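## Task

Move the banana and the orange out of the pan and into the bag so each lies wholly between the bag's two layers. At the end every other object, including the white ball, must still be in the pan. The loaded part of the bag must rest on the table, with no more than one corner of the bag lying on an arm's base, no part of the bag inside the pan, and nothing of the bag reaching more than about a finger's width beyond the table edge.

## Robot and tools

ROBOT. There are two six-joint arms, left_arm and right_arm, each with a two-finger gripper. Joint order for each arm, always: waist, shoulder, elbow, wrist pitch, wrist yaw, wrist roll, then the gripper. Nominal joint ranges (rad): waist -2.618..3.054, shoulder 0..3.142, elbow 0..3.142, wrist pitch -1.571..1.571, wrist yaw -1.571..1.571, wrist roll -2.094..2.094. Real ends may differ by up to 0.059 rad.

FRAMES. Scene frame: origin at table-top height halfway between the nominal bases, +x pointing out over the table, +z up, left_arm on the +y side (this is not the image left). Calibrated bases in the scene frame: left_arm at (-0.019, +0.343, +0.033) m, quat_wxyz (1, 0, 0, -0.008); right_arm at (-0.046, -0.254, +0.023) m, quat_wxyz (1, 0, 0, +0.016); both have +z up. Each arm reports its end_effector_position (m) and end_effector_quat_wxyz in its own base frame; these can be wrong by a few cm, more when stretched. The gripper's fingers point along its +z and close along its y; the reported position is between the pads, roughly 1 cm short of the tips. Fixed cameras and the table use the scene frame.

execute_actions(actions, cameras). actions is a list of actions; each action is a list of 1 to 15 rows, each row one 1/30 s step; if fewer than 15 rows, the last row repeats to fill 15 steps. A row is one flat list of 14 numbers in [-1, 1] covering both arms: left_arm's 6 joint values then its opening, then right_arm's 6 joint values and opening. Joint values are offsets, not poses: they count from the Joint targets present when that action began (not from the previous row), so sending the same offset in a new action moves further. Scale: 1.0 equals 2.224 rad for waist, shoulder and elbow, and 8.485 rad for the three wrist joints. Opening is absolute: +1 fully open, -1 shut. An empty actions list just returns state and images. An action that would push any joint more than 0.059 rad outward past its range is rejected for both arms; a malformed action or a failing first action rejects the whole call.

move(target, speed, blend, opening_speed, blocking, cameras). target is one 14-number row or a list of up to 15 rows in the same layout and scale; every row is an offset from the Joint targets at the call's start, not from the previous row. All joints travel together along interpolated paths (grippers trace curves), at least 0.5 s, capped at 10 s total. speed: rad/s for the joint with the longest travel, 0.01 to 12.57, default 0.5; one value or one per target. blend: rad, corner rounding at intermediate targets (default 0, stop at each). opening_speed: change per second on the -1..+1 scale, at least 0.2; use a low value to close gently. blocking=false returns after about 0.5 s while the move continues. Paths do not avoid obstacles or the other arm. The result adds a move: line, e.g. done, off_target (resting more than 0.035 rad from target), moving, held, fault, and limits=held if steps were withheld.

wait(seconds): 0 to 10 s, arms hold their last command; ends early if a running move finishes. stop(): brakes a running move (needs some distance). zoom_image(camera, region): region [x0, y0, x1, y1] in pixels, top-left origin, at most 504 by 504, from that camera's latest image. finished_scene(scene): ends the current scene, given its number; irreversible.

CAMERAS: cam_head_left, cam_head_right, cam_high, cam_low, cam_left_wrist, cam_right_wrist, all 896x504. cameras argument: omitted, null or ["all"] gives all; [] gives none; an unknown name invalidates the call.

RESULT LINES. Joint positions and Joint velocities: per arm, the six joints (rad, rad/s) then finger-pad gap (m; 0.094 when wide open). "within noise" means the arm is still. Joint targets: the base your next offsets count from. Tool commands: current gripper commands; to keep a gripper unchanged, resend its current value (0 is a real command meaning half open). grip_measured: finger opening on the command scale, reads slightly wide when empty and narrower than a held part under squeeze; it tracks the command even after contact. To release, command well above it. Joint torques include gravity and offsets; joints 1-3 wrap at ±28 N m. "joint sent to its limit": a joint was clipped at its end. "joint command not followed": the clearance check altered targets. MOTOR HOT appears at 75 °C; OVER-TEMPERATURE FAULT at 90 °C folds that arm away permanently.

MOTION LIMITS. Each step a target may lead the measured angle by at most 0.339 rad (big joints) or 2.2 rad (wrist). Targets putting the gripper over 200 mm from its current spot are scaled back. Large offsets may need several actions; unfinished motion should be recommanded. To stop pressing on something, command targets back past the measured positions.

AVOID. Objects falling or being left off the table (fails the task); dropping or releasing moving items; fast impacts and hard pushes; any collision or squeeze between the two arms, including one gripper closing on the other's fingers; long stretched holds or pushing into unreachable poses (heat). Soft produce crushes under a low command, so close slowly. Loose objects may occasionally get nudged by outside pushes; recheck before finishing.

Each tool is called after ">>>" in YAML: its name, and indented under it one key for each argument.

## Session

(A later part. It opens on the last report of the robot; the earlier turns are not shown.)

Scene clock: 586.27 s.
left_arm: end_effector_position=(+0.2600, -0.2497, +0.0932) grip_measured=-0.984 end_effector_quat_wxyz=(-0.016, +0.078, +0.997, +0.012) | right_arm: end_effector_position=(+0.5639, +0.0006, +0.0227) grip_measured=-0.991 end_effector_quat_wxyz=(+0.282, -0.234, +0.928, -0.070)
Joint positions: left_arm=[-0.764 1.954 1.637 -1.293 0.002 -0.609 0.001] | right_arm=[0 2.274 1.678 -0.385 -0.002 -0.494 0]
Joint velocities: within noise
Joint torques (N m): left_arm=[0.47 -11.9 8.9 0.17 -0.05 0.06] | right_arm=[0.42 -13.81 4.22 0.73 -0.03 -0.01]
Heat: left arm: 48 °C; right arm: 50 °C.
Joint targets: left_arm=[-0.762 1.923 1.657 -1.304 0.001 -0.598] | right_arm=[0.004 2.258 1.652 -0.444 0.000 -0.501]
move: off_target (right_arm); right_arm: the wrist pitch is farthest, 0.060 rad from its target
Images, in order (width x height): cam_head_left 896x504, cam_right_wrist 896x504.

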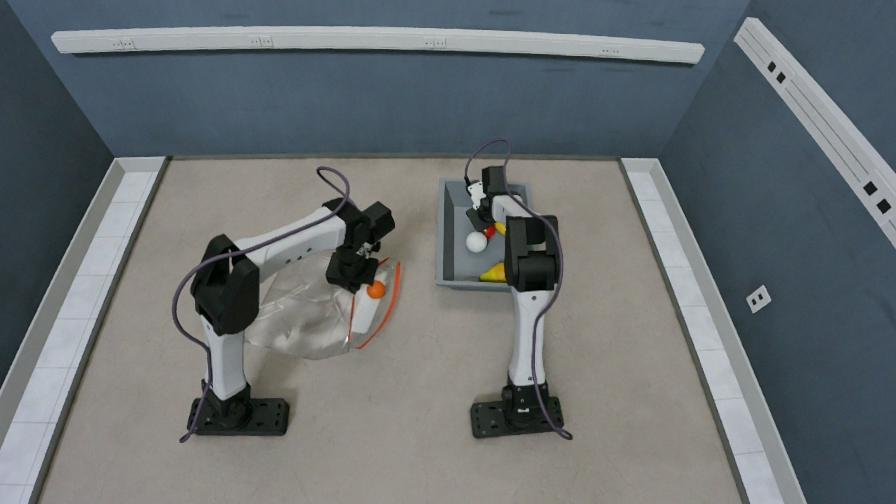

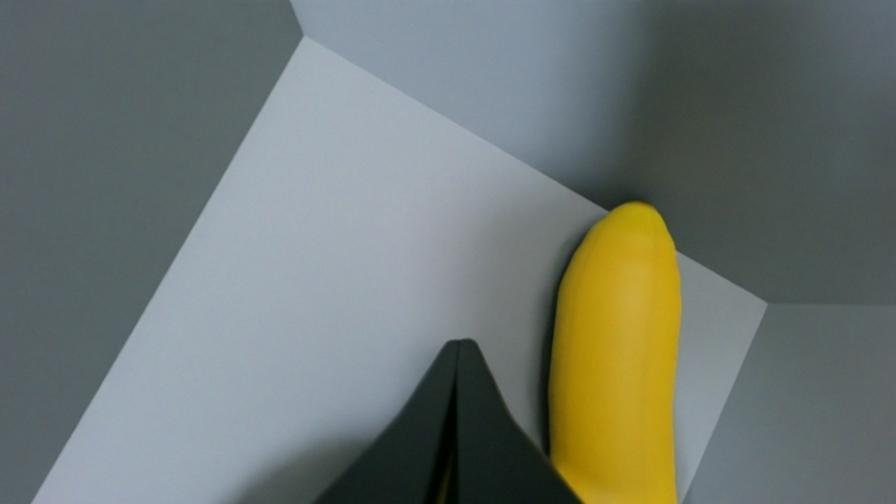

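>>> move:
  target:
    - [0,0,0,0,0,0,-1,0,-0.045,-0.085,0.0095,0,0,-1]
    - [0,0,0,0,0,0,-1,0,-0.0388,0.075,-0.0297,0,0,-1]
    - [0,0,0,0,0,0,-1,-0.032,-0.0388,0.075,-0.0297,0,0,0.2]
  speed: 0.4
  opening_speed: 3
  cameras: ["cam_right_wrist"]

Scene clock: 589.43 s.
left_arm: end_effector_position=(+0.2600, -0.2497, +0.0932) grip_measured=-0.984 end_effector_quat_wxyz=(-0.016, +0.078, +0.997, +0.012) | right_arm: end_effector_position=(+0.5353, -0.0382, +0.0857) grip_measured=+0.199 end_effector_quat_wxyz=(+0.241, -0.203, +0.946, -0.070)
Joint positions: left_arm=[-0.764 1.954 1.637 -1.293 0.002 -0.609 0.001] | right_arm=[-0.072 2.162 1.795 -0.697 -0.001 -0.494 0.056]
Joint velocities: within noise
Joint torques (N m): left_arm=[0.44 -11.9 8.9 0.17 -0.04 0.05] | right_arm=[0.49 -10.91 9.24 1.2 -0.04 -0.01]
Heat: left arm: 48 °C; right arm: 50 °C.
Joint targets: left_arm=[-0.762 1.923 1.657 -1.304 0.001 -0.598] | right_arm=[-0.067 2.171 1.819 -0.696 0.000 -0.501]
move: done
Images, in order (width x height): cam_right_wrist 896x504.

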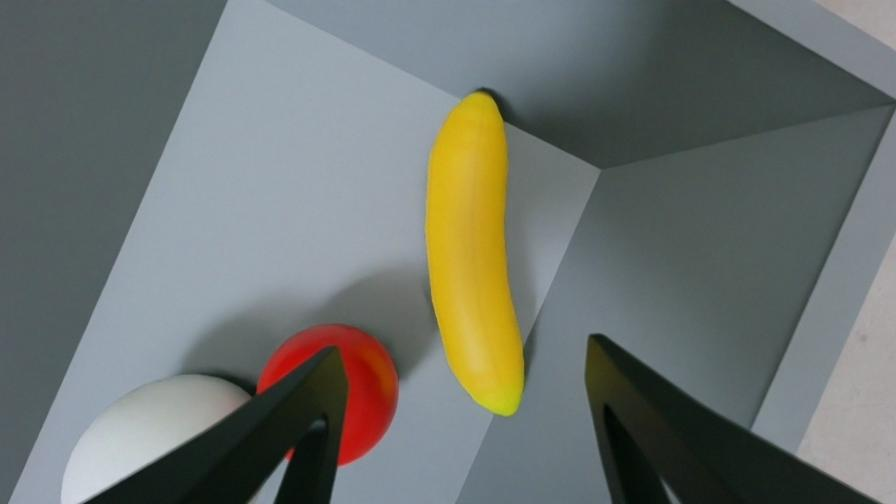

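>>> move:
  target: [0,0,0,0,0,0,-1,-0.002,0.072,0.005,0.012,0,0,0.0]
  speed: 0.3
  opening_speed: 2
  cameras: ["cam_right_wrist"]

>>> move:
  target: [0,0,0,0,0,0,-1,0,0.018,0.0184,0.0052,0,0,0.0]
  speed: 0.2
  cameras: ["cam_right_wrist"]

Scene clock: 590.73 s.
left_arm: end_effector_position=(+0.2600, -0.2497, +0.0932) grip_measured=-0.984 end_effector_quat_wxyz=(-0.016, +0.078, +0.997, +0.012) | right_arm: end_effector_position=(+0.5552, -0.0399, +0.0284) grip_measured=+0.001 end_effector_quat_wxyz=(+0.232, -0.204, +0.949, -0.067)
Joint positions: left_arm=[-0.764 1.954 1.637 -1.293 0.002 -0.609 0.001] | right_arm=[-0.072 2.307 1.813 -0.589 -0.001 -0.494 0.047]
Joint velocities: within noise
Joint torques (N m): left_arm=[0.42 -11.92 8.88 0.17 -0.04 0.07] | right_arm=[-0.03 -10.66 8.36 1.13 -0.04 -0.01]
Heat: left arm: 49 °C; right arm: 50 °C.
Joint targets: left_arm=[-0.762 1.923 1.657 -1.304 0.001 -0.598] | right_arm=[-0.071 2.332 1.830 -0.594 0.000 -0.501]
move: done
Images, in order (width x height): cam_right_wrist 896x504.

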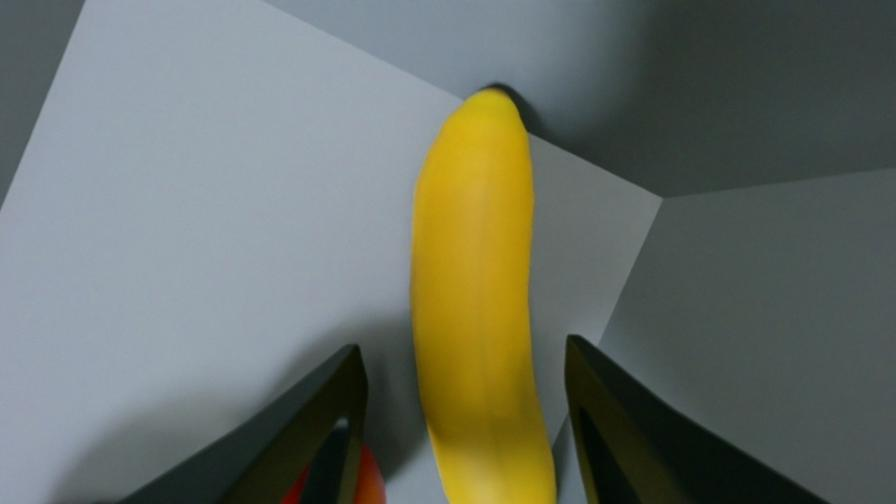

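Scene clock: 591.53 s.
left_arm: end_effector_position=(+0.2600, -0.2497, +0.0932) grip_measured=-0.984 end_effector_quat_wxyz=(-0.016, +0.078, +0.997, +0.012) | right_arm: end_effector_position=(+0.5710, -0.0410, +0.0252) grip_measured=+0.001 end_effector_quat_wxyz=(+0.250, -0.203, +0.944, -0.072)
Joint positions: left_arm=[-0.764 1.954 1.637 -1.293 0.002 -0.609 0.001] | right_arm=[-0.072 2.347 1.851 -0.548 -0.001 -0.494 0.047]
Joint velocities: within noise
Joint torques (N m): left_arm=[0.43 -11.9 8.94 0.17 -0.04 0.07] | right_arm=[0.12 -10.78 8.76 1.23 -0.04 -0.01]
Heat: left arm: 49 °C; right arm: 50 °C.
Joint targets: left_arm=[-0.762 1.923 1.657 -1.304 0.001 -0.598] | right_arm=[-0.071 2.372 1.871 -0.550 0.000 -0.501]
move: done
Images, in order (width x height): cam_right_wrist 896x504.

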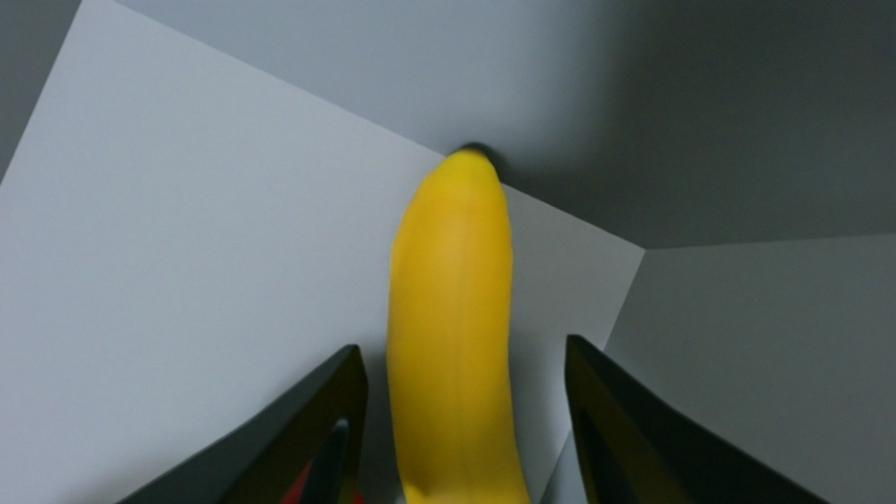

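>>> move:
  target: [0,0,0,0,0,0,-1,0,0.0115,0,0,0,0,0.0]
  speed: 0.2
  cameras: []

>>> move:
  target: [0,0,0,0,0,0,-1,0,0,0,0,0,0,-0.5]
  opening_speed: 0.5
  cameras: ["cam_right_wrist"]

>>> move:
  target: [0,0,0,0,0,0,-1,0,-0.045,0.112,-0.041,0,0,-0.5]
  speed: 0.3
  cameras: ["cam_right_wrist"]

Scene clock: 592.60 s.
left_arm: end_effector_position=(+0.2600, -0.2497, +0.0932) grip_measured=-0.984 end_effector_quat_wxyz=(-0.016, +0.078, +0.997, +0.012) | right_arm: end_effector_position=(+0.5766, -0.0414, +0.0222) grip_measured=+0.001 end_effector_quat_wxyz=(+0.256, -0.202, +0.942, -0.074)
Joint positions: left_arm=[-0.764 1.954 1.637 -1.293 0.002 -0.609 0.001] | right_arm=[-0.072 2.364 1.86 -0.527 -0.001 -0.494 0.047]
Joint velocities: within noise
Joint torques (N m): left_arm=[0.46 -11.95 8.92 0.17 -0.04 0.06] | right_arm=[0.12 -10.14 7.9 1.02 -0.04 0]
Heat: left arm: 49 °C; right arm: 50 °C.
Joint targets: left_arm=[-0.762 1.923 1.657 -1.304 0.001 -0.598] | right_arm=[-0.071 2.397 1.871 -0.550 0.000 -0.501]
move: done
No camera images: "cameras" was empty.

Scene clock: 593.80 s.
left_arm: end_effector_position=(+0.2599, -0.2496, +0.0932) grip_measured=-0.984 end_effector_quat_wxyz=(-0.016, +0.078, +0.997, +0.012) | right_arm: end_effector_position=(+0.5760, -0.0414, +0.0189) grip_measured=-0.495 end_effector_quat_wxyz=(+0.254, -0.202, +0.943, -0.073)
Joint positions: left_arm=[-0.764 1.954 1.637 -1.294 0.002 -0.609 0.001] | right_arm=[-0.072 2.37 1.86 -0.527 -0.001 -0.494 0.024]
Joint velocities: within noise
Joint torques (N m): left_arm=[0.39 -11.92 8.9 0.18 -0.04 0.06] | right_arm=[0.12 -10.59 7.86 1 -0.04 -0.01]
Heat: left arm: 49 °C; right arm: 50 °C.
Joint targets: left_arm=[-0.762 1.923 1.657 -1.305 0.001 -0.598] | right_arm=[-0.071 2.397 1.871 -0.550 0.000 -0.501]
move: done
Images, in order (width x height): cam_right_wrist 896x504.

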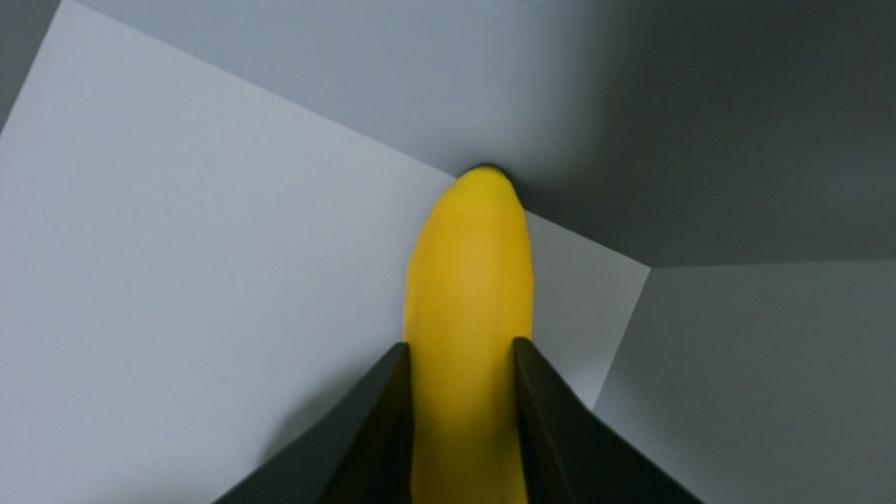

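Scene clock: 595.67 s.
left_arm: end_effector_position=(+0.2599, -0.2496, +0.0932) grip_measured=-0.984 end_effector_quat_wxyz=(-0.016, +0.078, +0.997, +0.012) | right_arm: end_effector_position=(+0.5555, -0.0399, +0.0700) grip_measured=-0.495 end_effector_quat_wxyz=(+0.196, -0.205, +0.957, -0.057)
Joint positions: left_arm=[-0.764 1.954 1.637 -1.294 0.002 -0.609 0.001] | right_arm=[-0.072 2.354 2.093 -0.898 -0.001 -0.494 0.024]
Joint velocities: within noise
Joint torques (N m): left_arm=[0.42 -11.9 8.9 0.18 -0.04 0.06] | right_arm=[0.12 -17.94 9.35 1.09 -0.04 -0.01]
Heat: left arm: 49 °C; right arm: 51 °C.
Joint targets: left_arm=[-0.762 1.923 1.657 -1.305 0.001 -0.598] | right_arm=[-0.071 2.297 2.120 -0.898 0.000 -0.501]
move: off_target (right_arm); right_arm: the shoulder is farthest, 0.057 rad from its target
Images, in order (width x height): cam_right_wrist 896x504.

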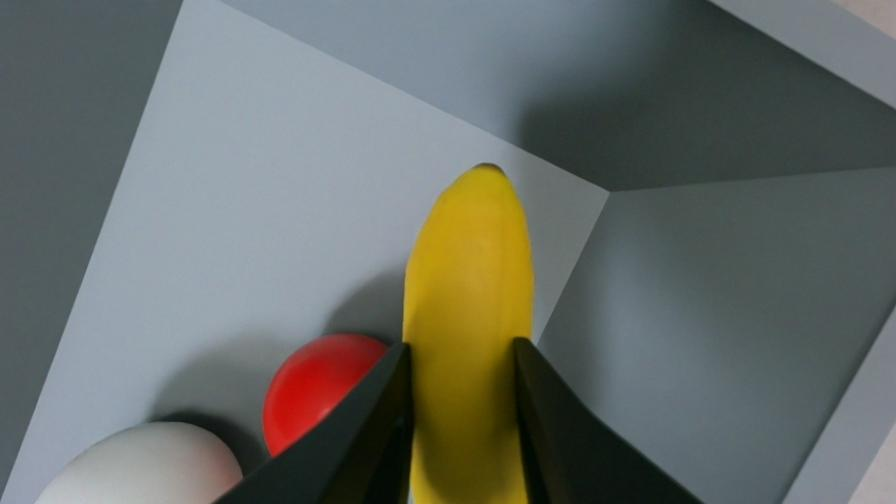

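>>> move:
  target:
    - [0,0,0,0,0,0,-1,0,-0.25,-0.25,0.02,0,0,-0.5]
    - [0,0,0,0,0,0,-1,0,-0.632,-0.734,0.108,0,0.0590,-0.5]
    - [0,0,0,0,0,0,-1,0.4056,-0.632,-0.734,0.108,0,0.2442,-0.5]
  speed: 0.8
  blend: 0.1

Scene clock: 601.13 s.
left_arm: end_effector_position=(+0.2599, -0.2496, +0.0932) grip_measured=-0.984 end_effector_quat_wxyz=(-0.016, +0.078, +0.997, +0.012) | right_arm: end_effector_position=(+0.2240, +0.2421, +0.1761) grip_measured=-0.495 end_effector_quat_wxyz=(+0.199, +0.304, +0.783, +0.505)
Joint positions: left_arm=[-0.764 1.954 1.637 -1.294 0.002 -0.609 0.001] | right_arm=[0.824 0.907 0.489 -0.005 -0.001 1.564 0.024]
Joint velocities: within noise
Joint torques (N m): left_arm=[0.44 -11.89 8.91 0.17 -0.05 0.06] | right_arm=[0.73 -3.25 7.41 2.08 0 0.04]
Heat: left arm: 50 °C; right arm: 51 °C.
Joint targets: left_arm=[-0.762 1.923 1.657 -1.305 0.001 -0.598] | right_arm=[0.831 0.891 0.487 0.018 0.000 1.572]
move: done

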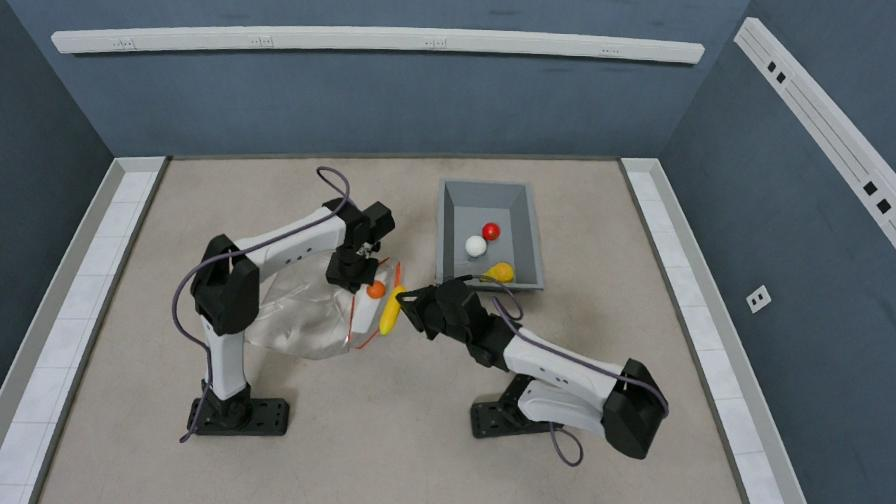

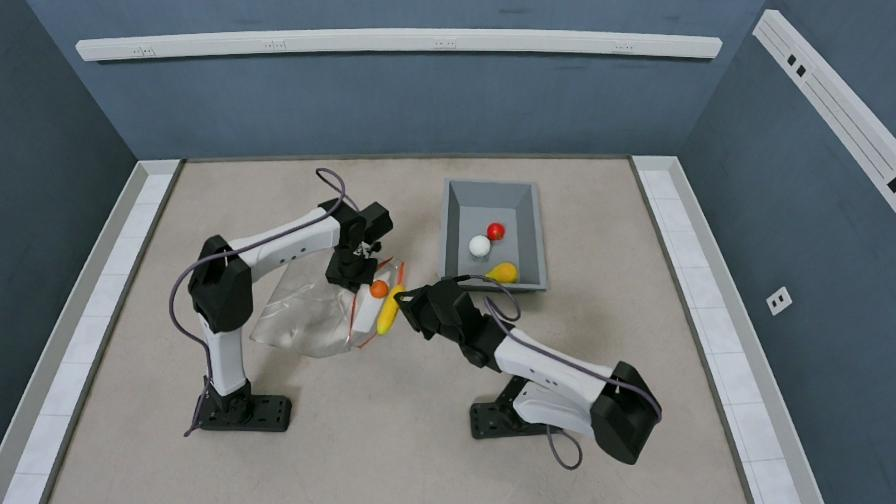

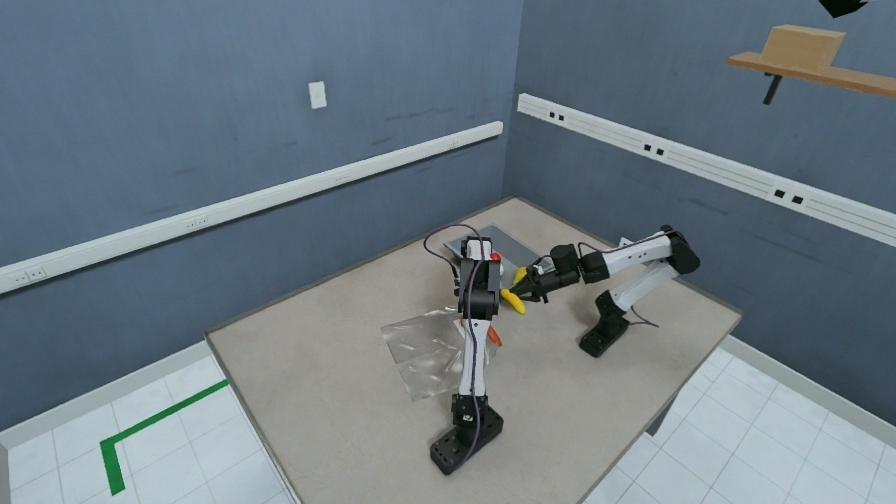

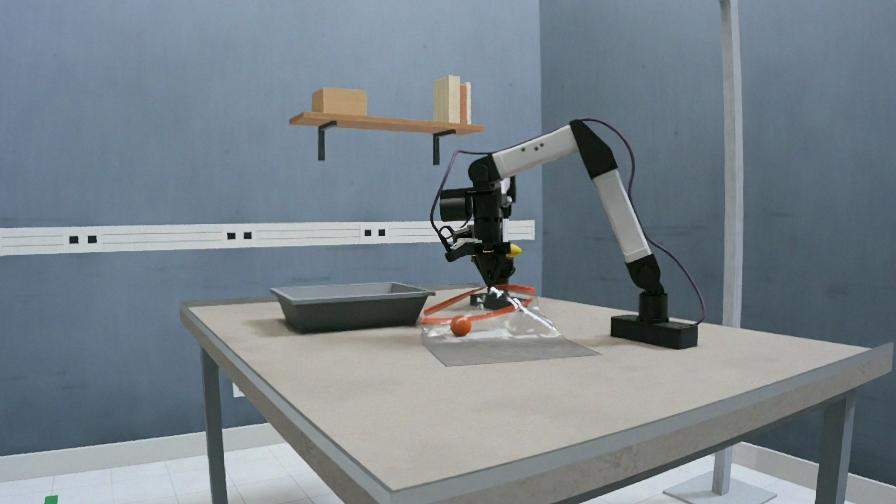

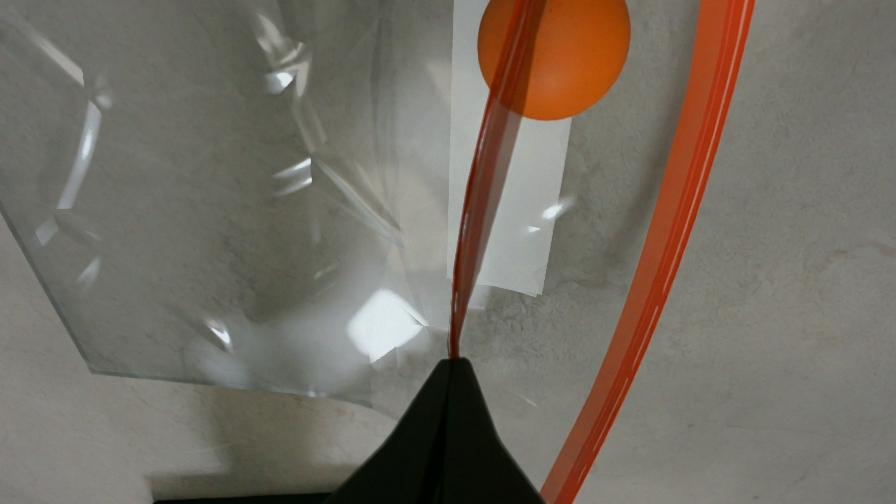

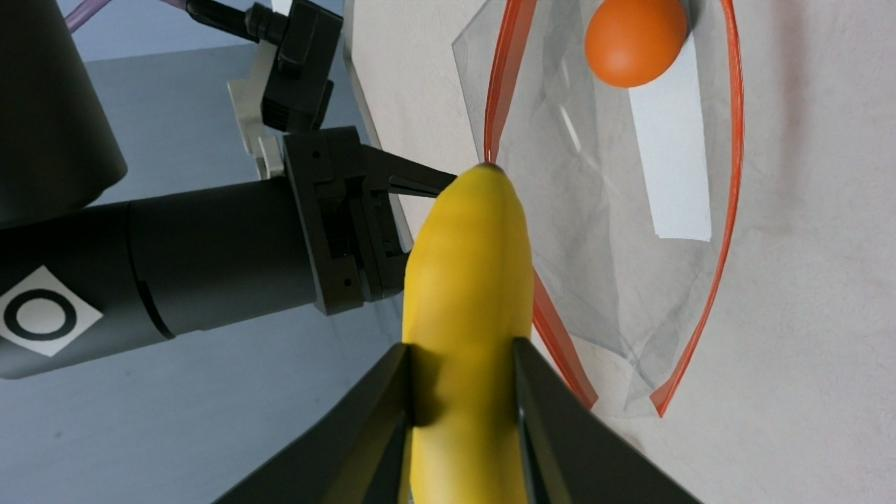

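>>> move:
  target:
    - [0,0,0,0,0,0,-1,0,0.4056,-0.129,0.1402,0,0,-0.5]
    - [0,0,0,0,0,0,-1,0,0.519,0.0742,0.1169,0,0,-0.5]
  speed: [0.6,0.35]
  cameras: ["cam_right_wrist","cam_head_left","cam_left_wrist"]

Scene clock: 605.37 s.
left_arm: end_effector_position=(+0.2599, -0.2496, +0.0932) grip_measured=-0.984 end_effector_quat_wxyz=(-0.016, +0.078, +0.997, +0.012) | right_arm: end_effector_position=(+0.3164, +0.3418, +0.0238) grip_measured=-0.495 end_effector_quat_wxyz=(+0.203, +0.301, +0.776, +0.516)
Joint positions: left_arm=[-0.764 1.954 1.637 -1.294 0.002 -0.609 0.001] | right_arm=[0.824 2.034 0.635 1.004 -0.001 1.566 0.024]
Joint velocities: within noise
Joint torques (N m): left_arm=[0.43 -11.9 8.91 0.18 -0.04 0.06] | right_arm=[0.7 -7.05 5.87 1.97 0.01 0.05]
Heat: left arm: 50 °C; right arm: 50 °C.
Joint targets: left_arm=[-0.762 1.923 1.657 -1.305 0.001 -0.598] | right_arm=[0.831 2.046 0.652 1.010 0.000 1.571]
move: done
Images, in order (width x height): cam_head_left 896x504, cam_left_wrist 896x504, cam_right_wrist 896x504.

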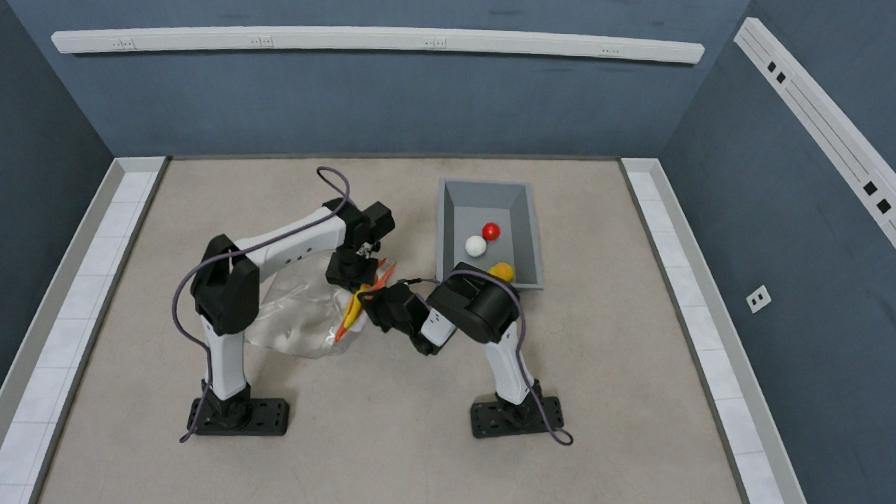

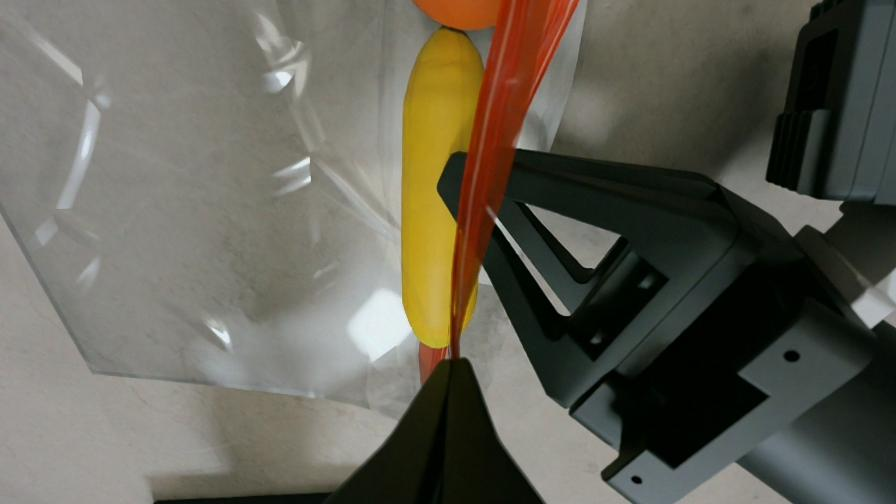

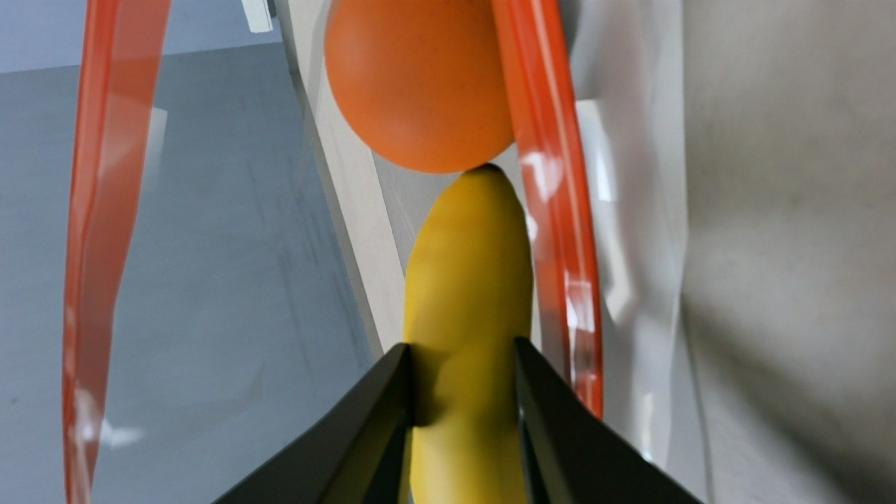

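>>> move:
  target:
    - [0,0,0,0,0,0,-1,0,0.0468,0.002,0.0118,0,0,-0.5]
    - [0,0,0,0,0,0,-1,0,0.0746,0.0508,0.006,0,0,-0.5]
    - [0,0,0,0,0,0,-1,0,0.1075,0.1129,-0.0014,0,0,-0.5]
  speed: 0.25
  cameras: ["cam_right_wrist","cam_head_left","cam_left_wrist","cam_low"]

Scene clock: 607.47 s.
left_arm: end_effector_position=(+0.2599, -0.2496, +0.0932) grip_measured=-0.984 end_effector_quat_wxyz=(-0.016, +0.078, +0.997, +0.012) | right_arm: end_effector_position=(+0.3580, +0.3884, +0.0091) grip_measured=-0.498 end_effector_quat_wxyz=(+0.212, +0.294, +0.759, +0.541)
Joint positions: left_arm=[-0.764 1.954 1.637 -1.294 0.002 -0.609 0.001] | right_arm=[0.826 2.261 0.891 1.04 -0.002 1.566 0.024]
Joint velocities: within noise
Joint torques (N m): left_arm=[0.44 -11.93 8.9 0.17 -0.04 0.06] | right_arm=[0.53 -7.9 5.6 1.48 0.01 0.04]
Heat: left arm: 50 °C; right arm: 49 °C.
Joint targets: left_arm=[-0.762 1.923 1.657 -1.304 0.001 -0.598] | right_arm=[0.831 2.285 0.904 0.998 0.000 1.571]
move: off_target (right_arm); right_arm: the wrist pitch is farthest, 0.042 rad from its target
Images, in order (width x height): cam_head_left 896x504, cam_low 896x504, cam_left_wrist 896x504, cam_right_wrist 896x504.

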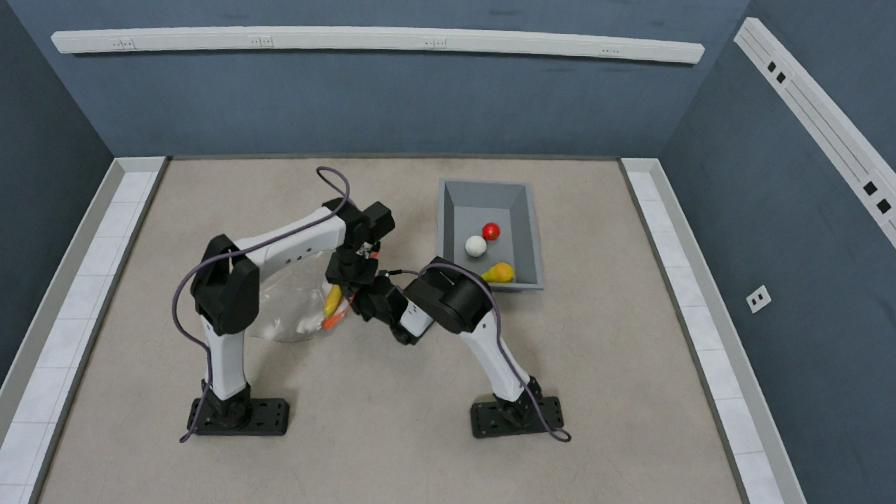

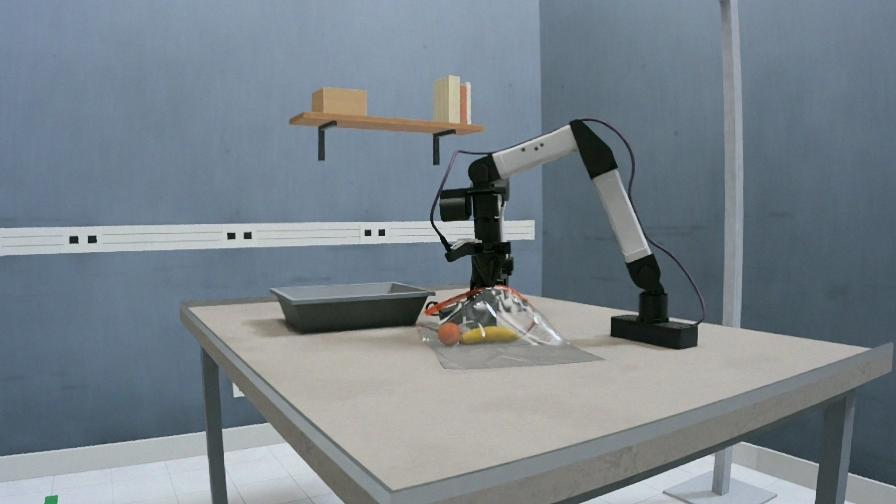

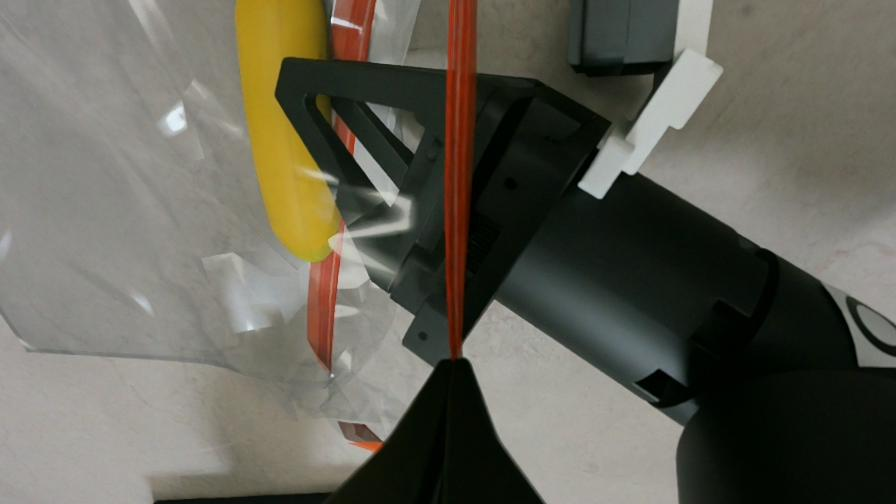

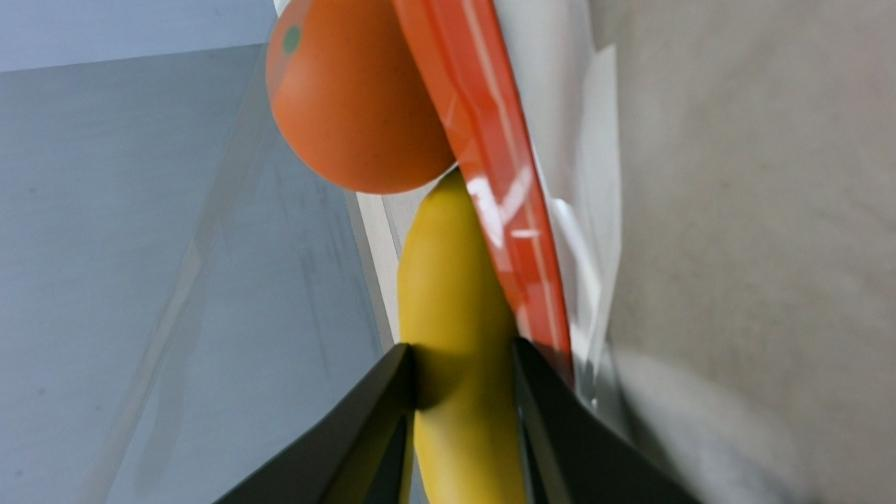

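>>> move:
  target:
    - [0,0,0,0,0,0,-1,0,0,0,0,0,0,-0.05]
    - [0,0,0,0,0,0,-1,0,-0.033,-0.0621,0.0074,0,0,-0.05]
    - [0,0,0,0,0,0,-1,0,-0.0837,-0.1269,0.0148,0,0,-0.05]
  speed: 0.25
  opening_speed: 0.5
  cameras: ["cam_right_wrist","cam_head_left","cam_left_wrist","cam_low"]

Scene clock: 610.47 s.
left_arm: end_effector_position=(+0.2599, -0.2496, +0.0932) grip_measured=-0.984 end_effector_quat_wxyz=(-0.016, +0.078, +0.997, +0.012) | right_arm: end_effector_position=(+0.3170, +0.3441, +0.0115) grip_measured=-0.052 end_effector_quat_wxyz=(+0.208, +0.297, +0.766, +0.531)
Joint positions: left_arm=[-0.764 1.954 1.637 -1.294 0.002 -0.609 0.001] | right_arm=[0.826 2.129 0.631 1.142 -0.002 1.566 0.045]
Joint velocities: within noise
Joint torques (N m): left_arm=[0.4 -11.92 8.99 0.17 -0.04 0.06] | right_arm=[0.53 -11.04 2.74 1.71 0.01 0.05]
Heat: left arm: 51 °C; right arm: 49 °C.
Joint targets: left_arm=[-0.762 1.923 1.657 -1.304 0.001 -0.598] | right_arm=[0.831 2.099 0.621 1.124 0.000 1.571]
move: done
Images, in order (width x height): cam_head_left 896x504, cam_low 896x504, cam_left_wrist 896x504, cam_right_wrist 896x504.

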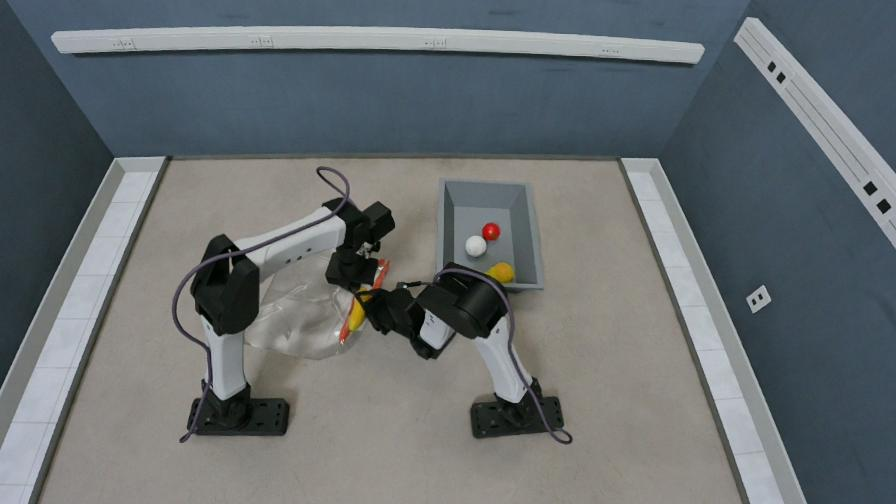

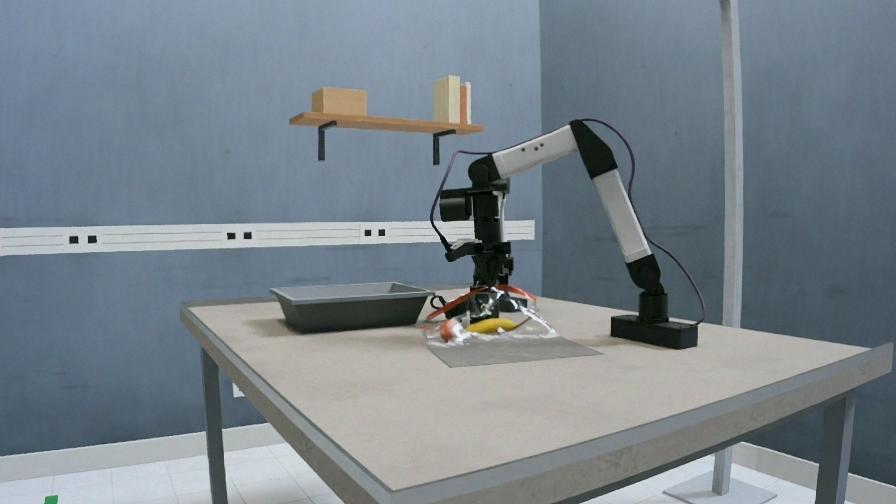

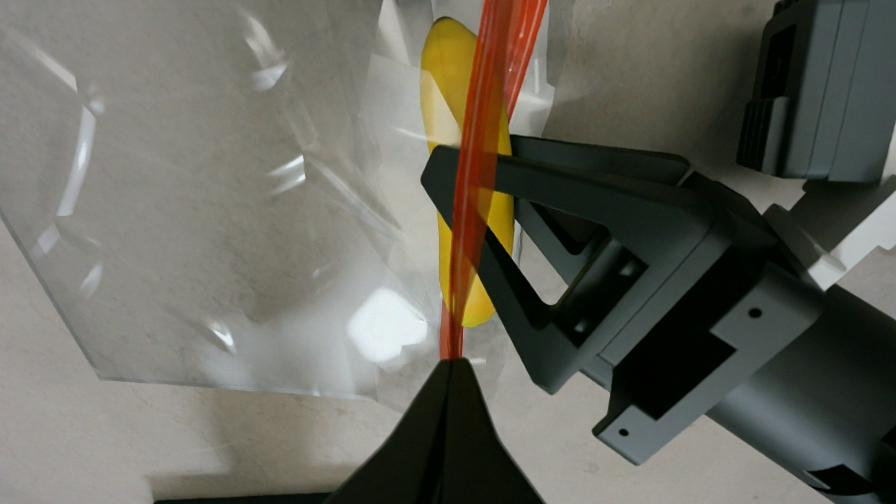

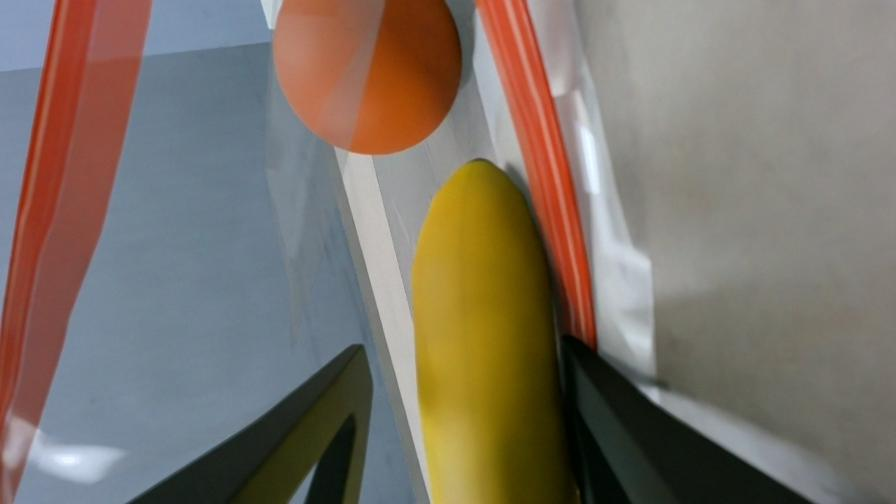

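>>> move:
  target:
    - [0,0,0,0,0,0,-1,0,0,0,0,0,0,-0.52]
    - [0,0,0,0,0,0,-1,0,-0.0475,0.0178,-0.0225,0,0,-0.52]
    - [0,0,0,0,0,0,-1,0,-0.0173,0.0768,-0.0301,0,0,-0.52]
    - [0,0,0,0,0,0,-1,0,0.0355,0.1804,-0.0434,0,0,-0.52]
  speed: 0.3
  opening_speed: 0.5
  cameras: ["cam_right_wrist","cam_head_left","cam_left_wrist","cam_low"]

Scene clock: 613.60 s.
left_arm: end_effector_position=(+0.2598, -0.2495, +0.0932) grip_measured=-0.984 end_effector_quat_wxyz=(-0.016, +0.078, +0.997, +0.012) | right_arm: end_effector_position=(+0.3203, +0.3476, +0.0186) grip_measured=-0.455 end_effector_quat_wxyz=(+0.195, +0.305, +0.788, +0.498)
Joint positions: left_arm=[-0.764 1.954 1.637 -1.294 0.002 -0.609 0.001] | right_arm=[0.826 2.035 0.685 0.909 -0.002 1.566 0.026]
Joint velocities: within noise
Joint torques (N m): left_arm=[0.43 -11.93 8.91 0.18 -0.03 0.05] | right_arm=[0.03 -8.36 4.19 1.93 0 -0.01]
Heat: left arm: 51 °C; right arm: 50 °C.
Joint targets: left_arm=[-0.762 1.923 1.657 -1.305 0.001 -0.598] | right_arm=[0.826 2.035 0.683 0.915 -0.002 1.566]
move: held (right_arm; a check stopped the path); path passed 2 of 4 targets; limits=held; right_arm: the elbow is farthest, 0.337 rad from its target
joint command not followed: on one or more control steps a check withheld the commanded joint targets of the right arm, and it was not sent them on those steps.
cause: the commanded joint targets, or the way to them, would bring a part of the robot too close to another arm (this arm's wrist (the part past the wrist pitch) and the left arm's gripper housing).
Images, in order (width x height): cam_head_left 896x504, cam_low 896x504, cam_left_wrist 896x504, cam_right_wrist 896x504.

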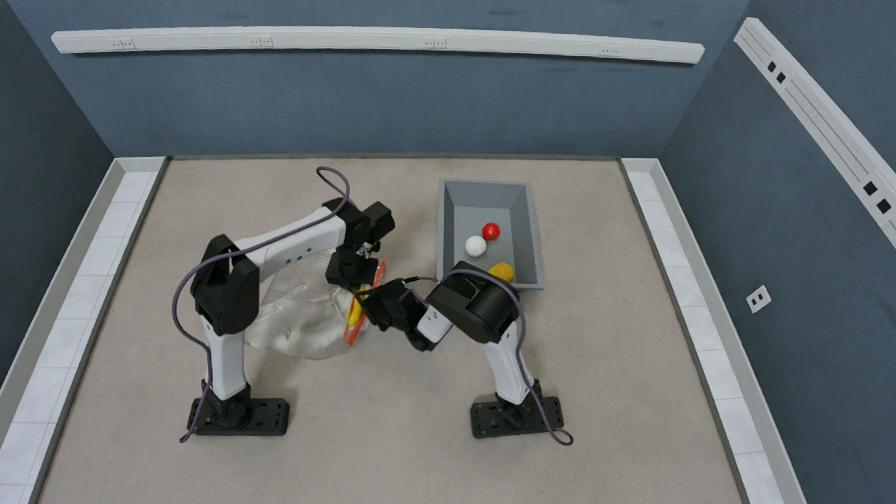

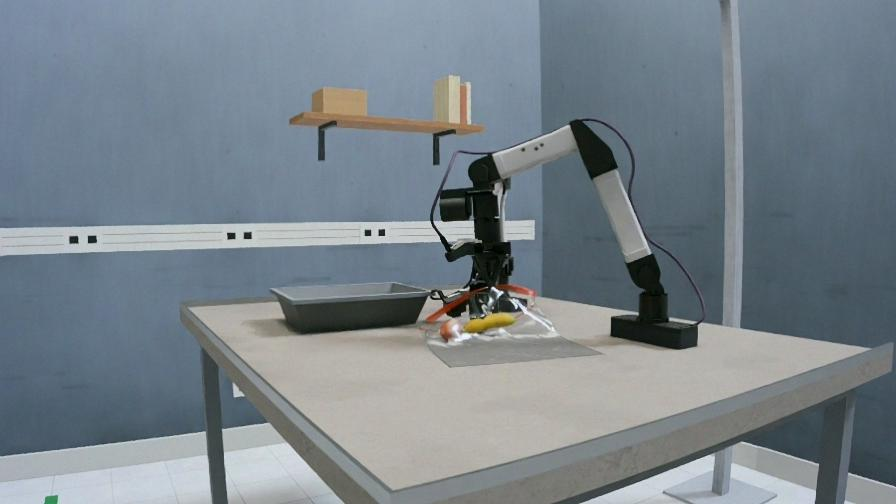

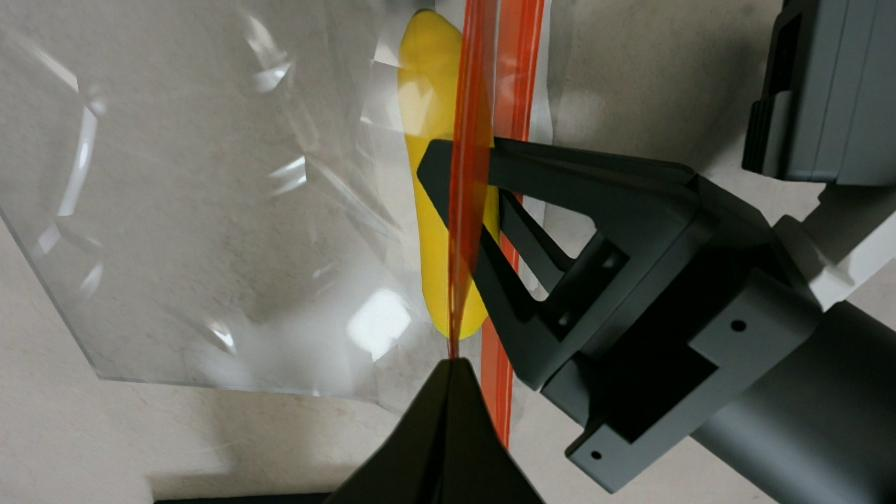

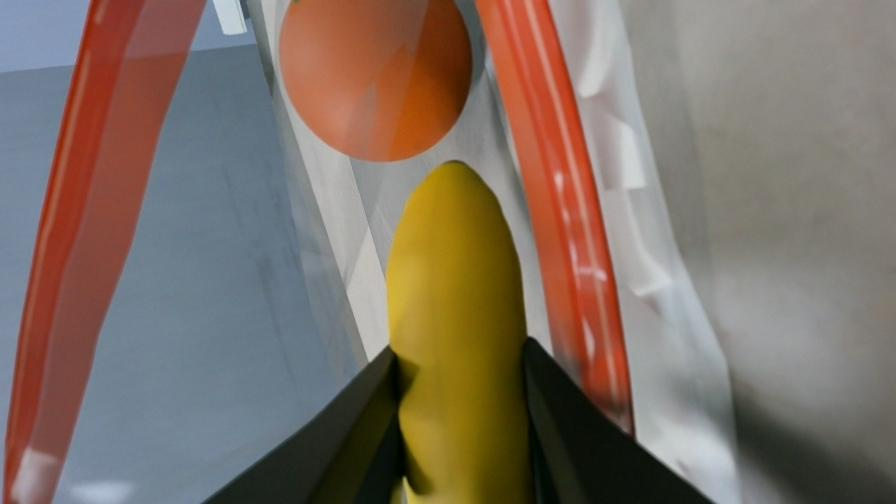

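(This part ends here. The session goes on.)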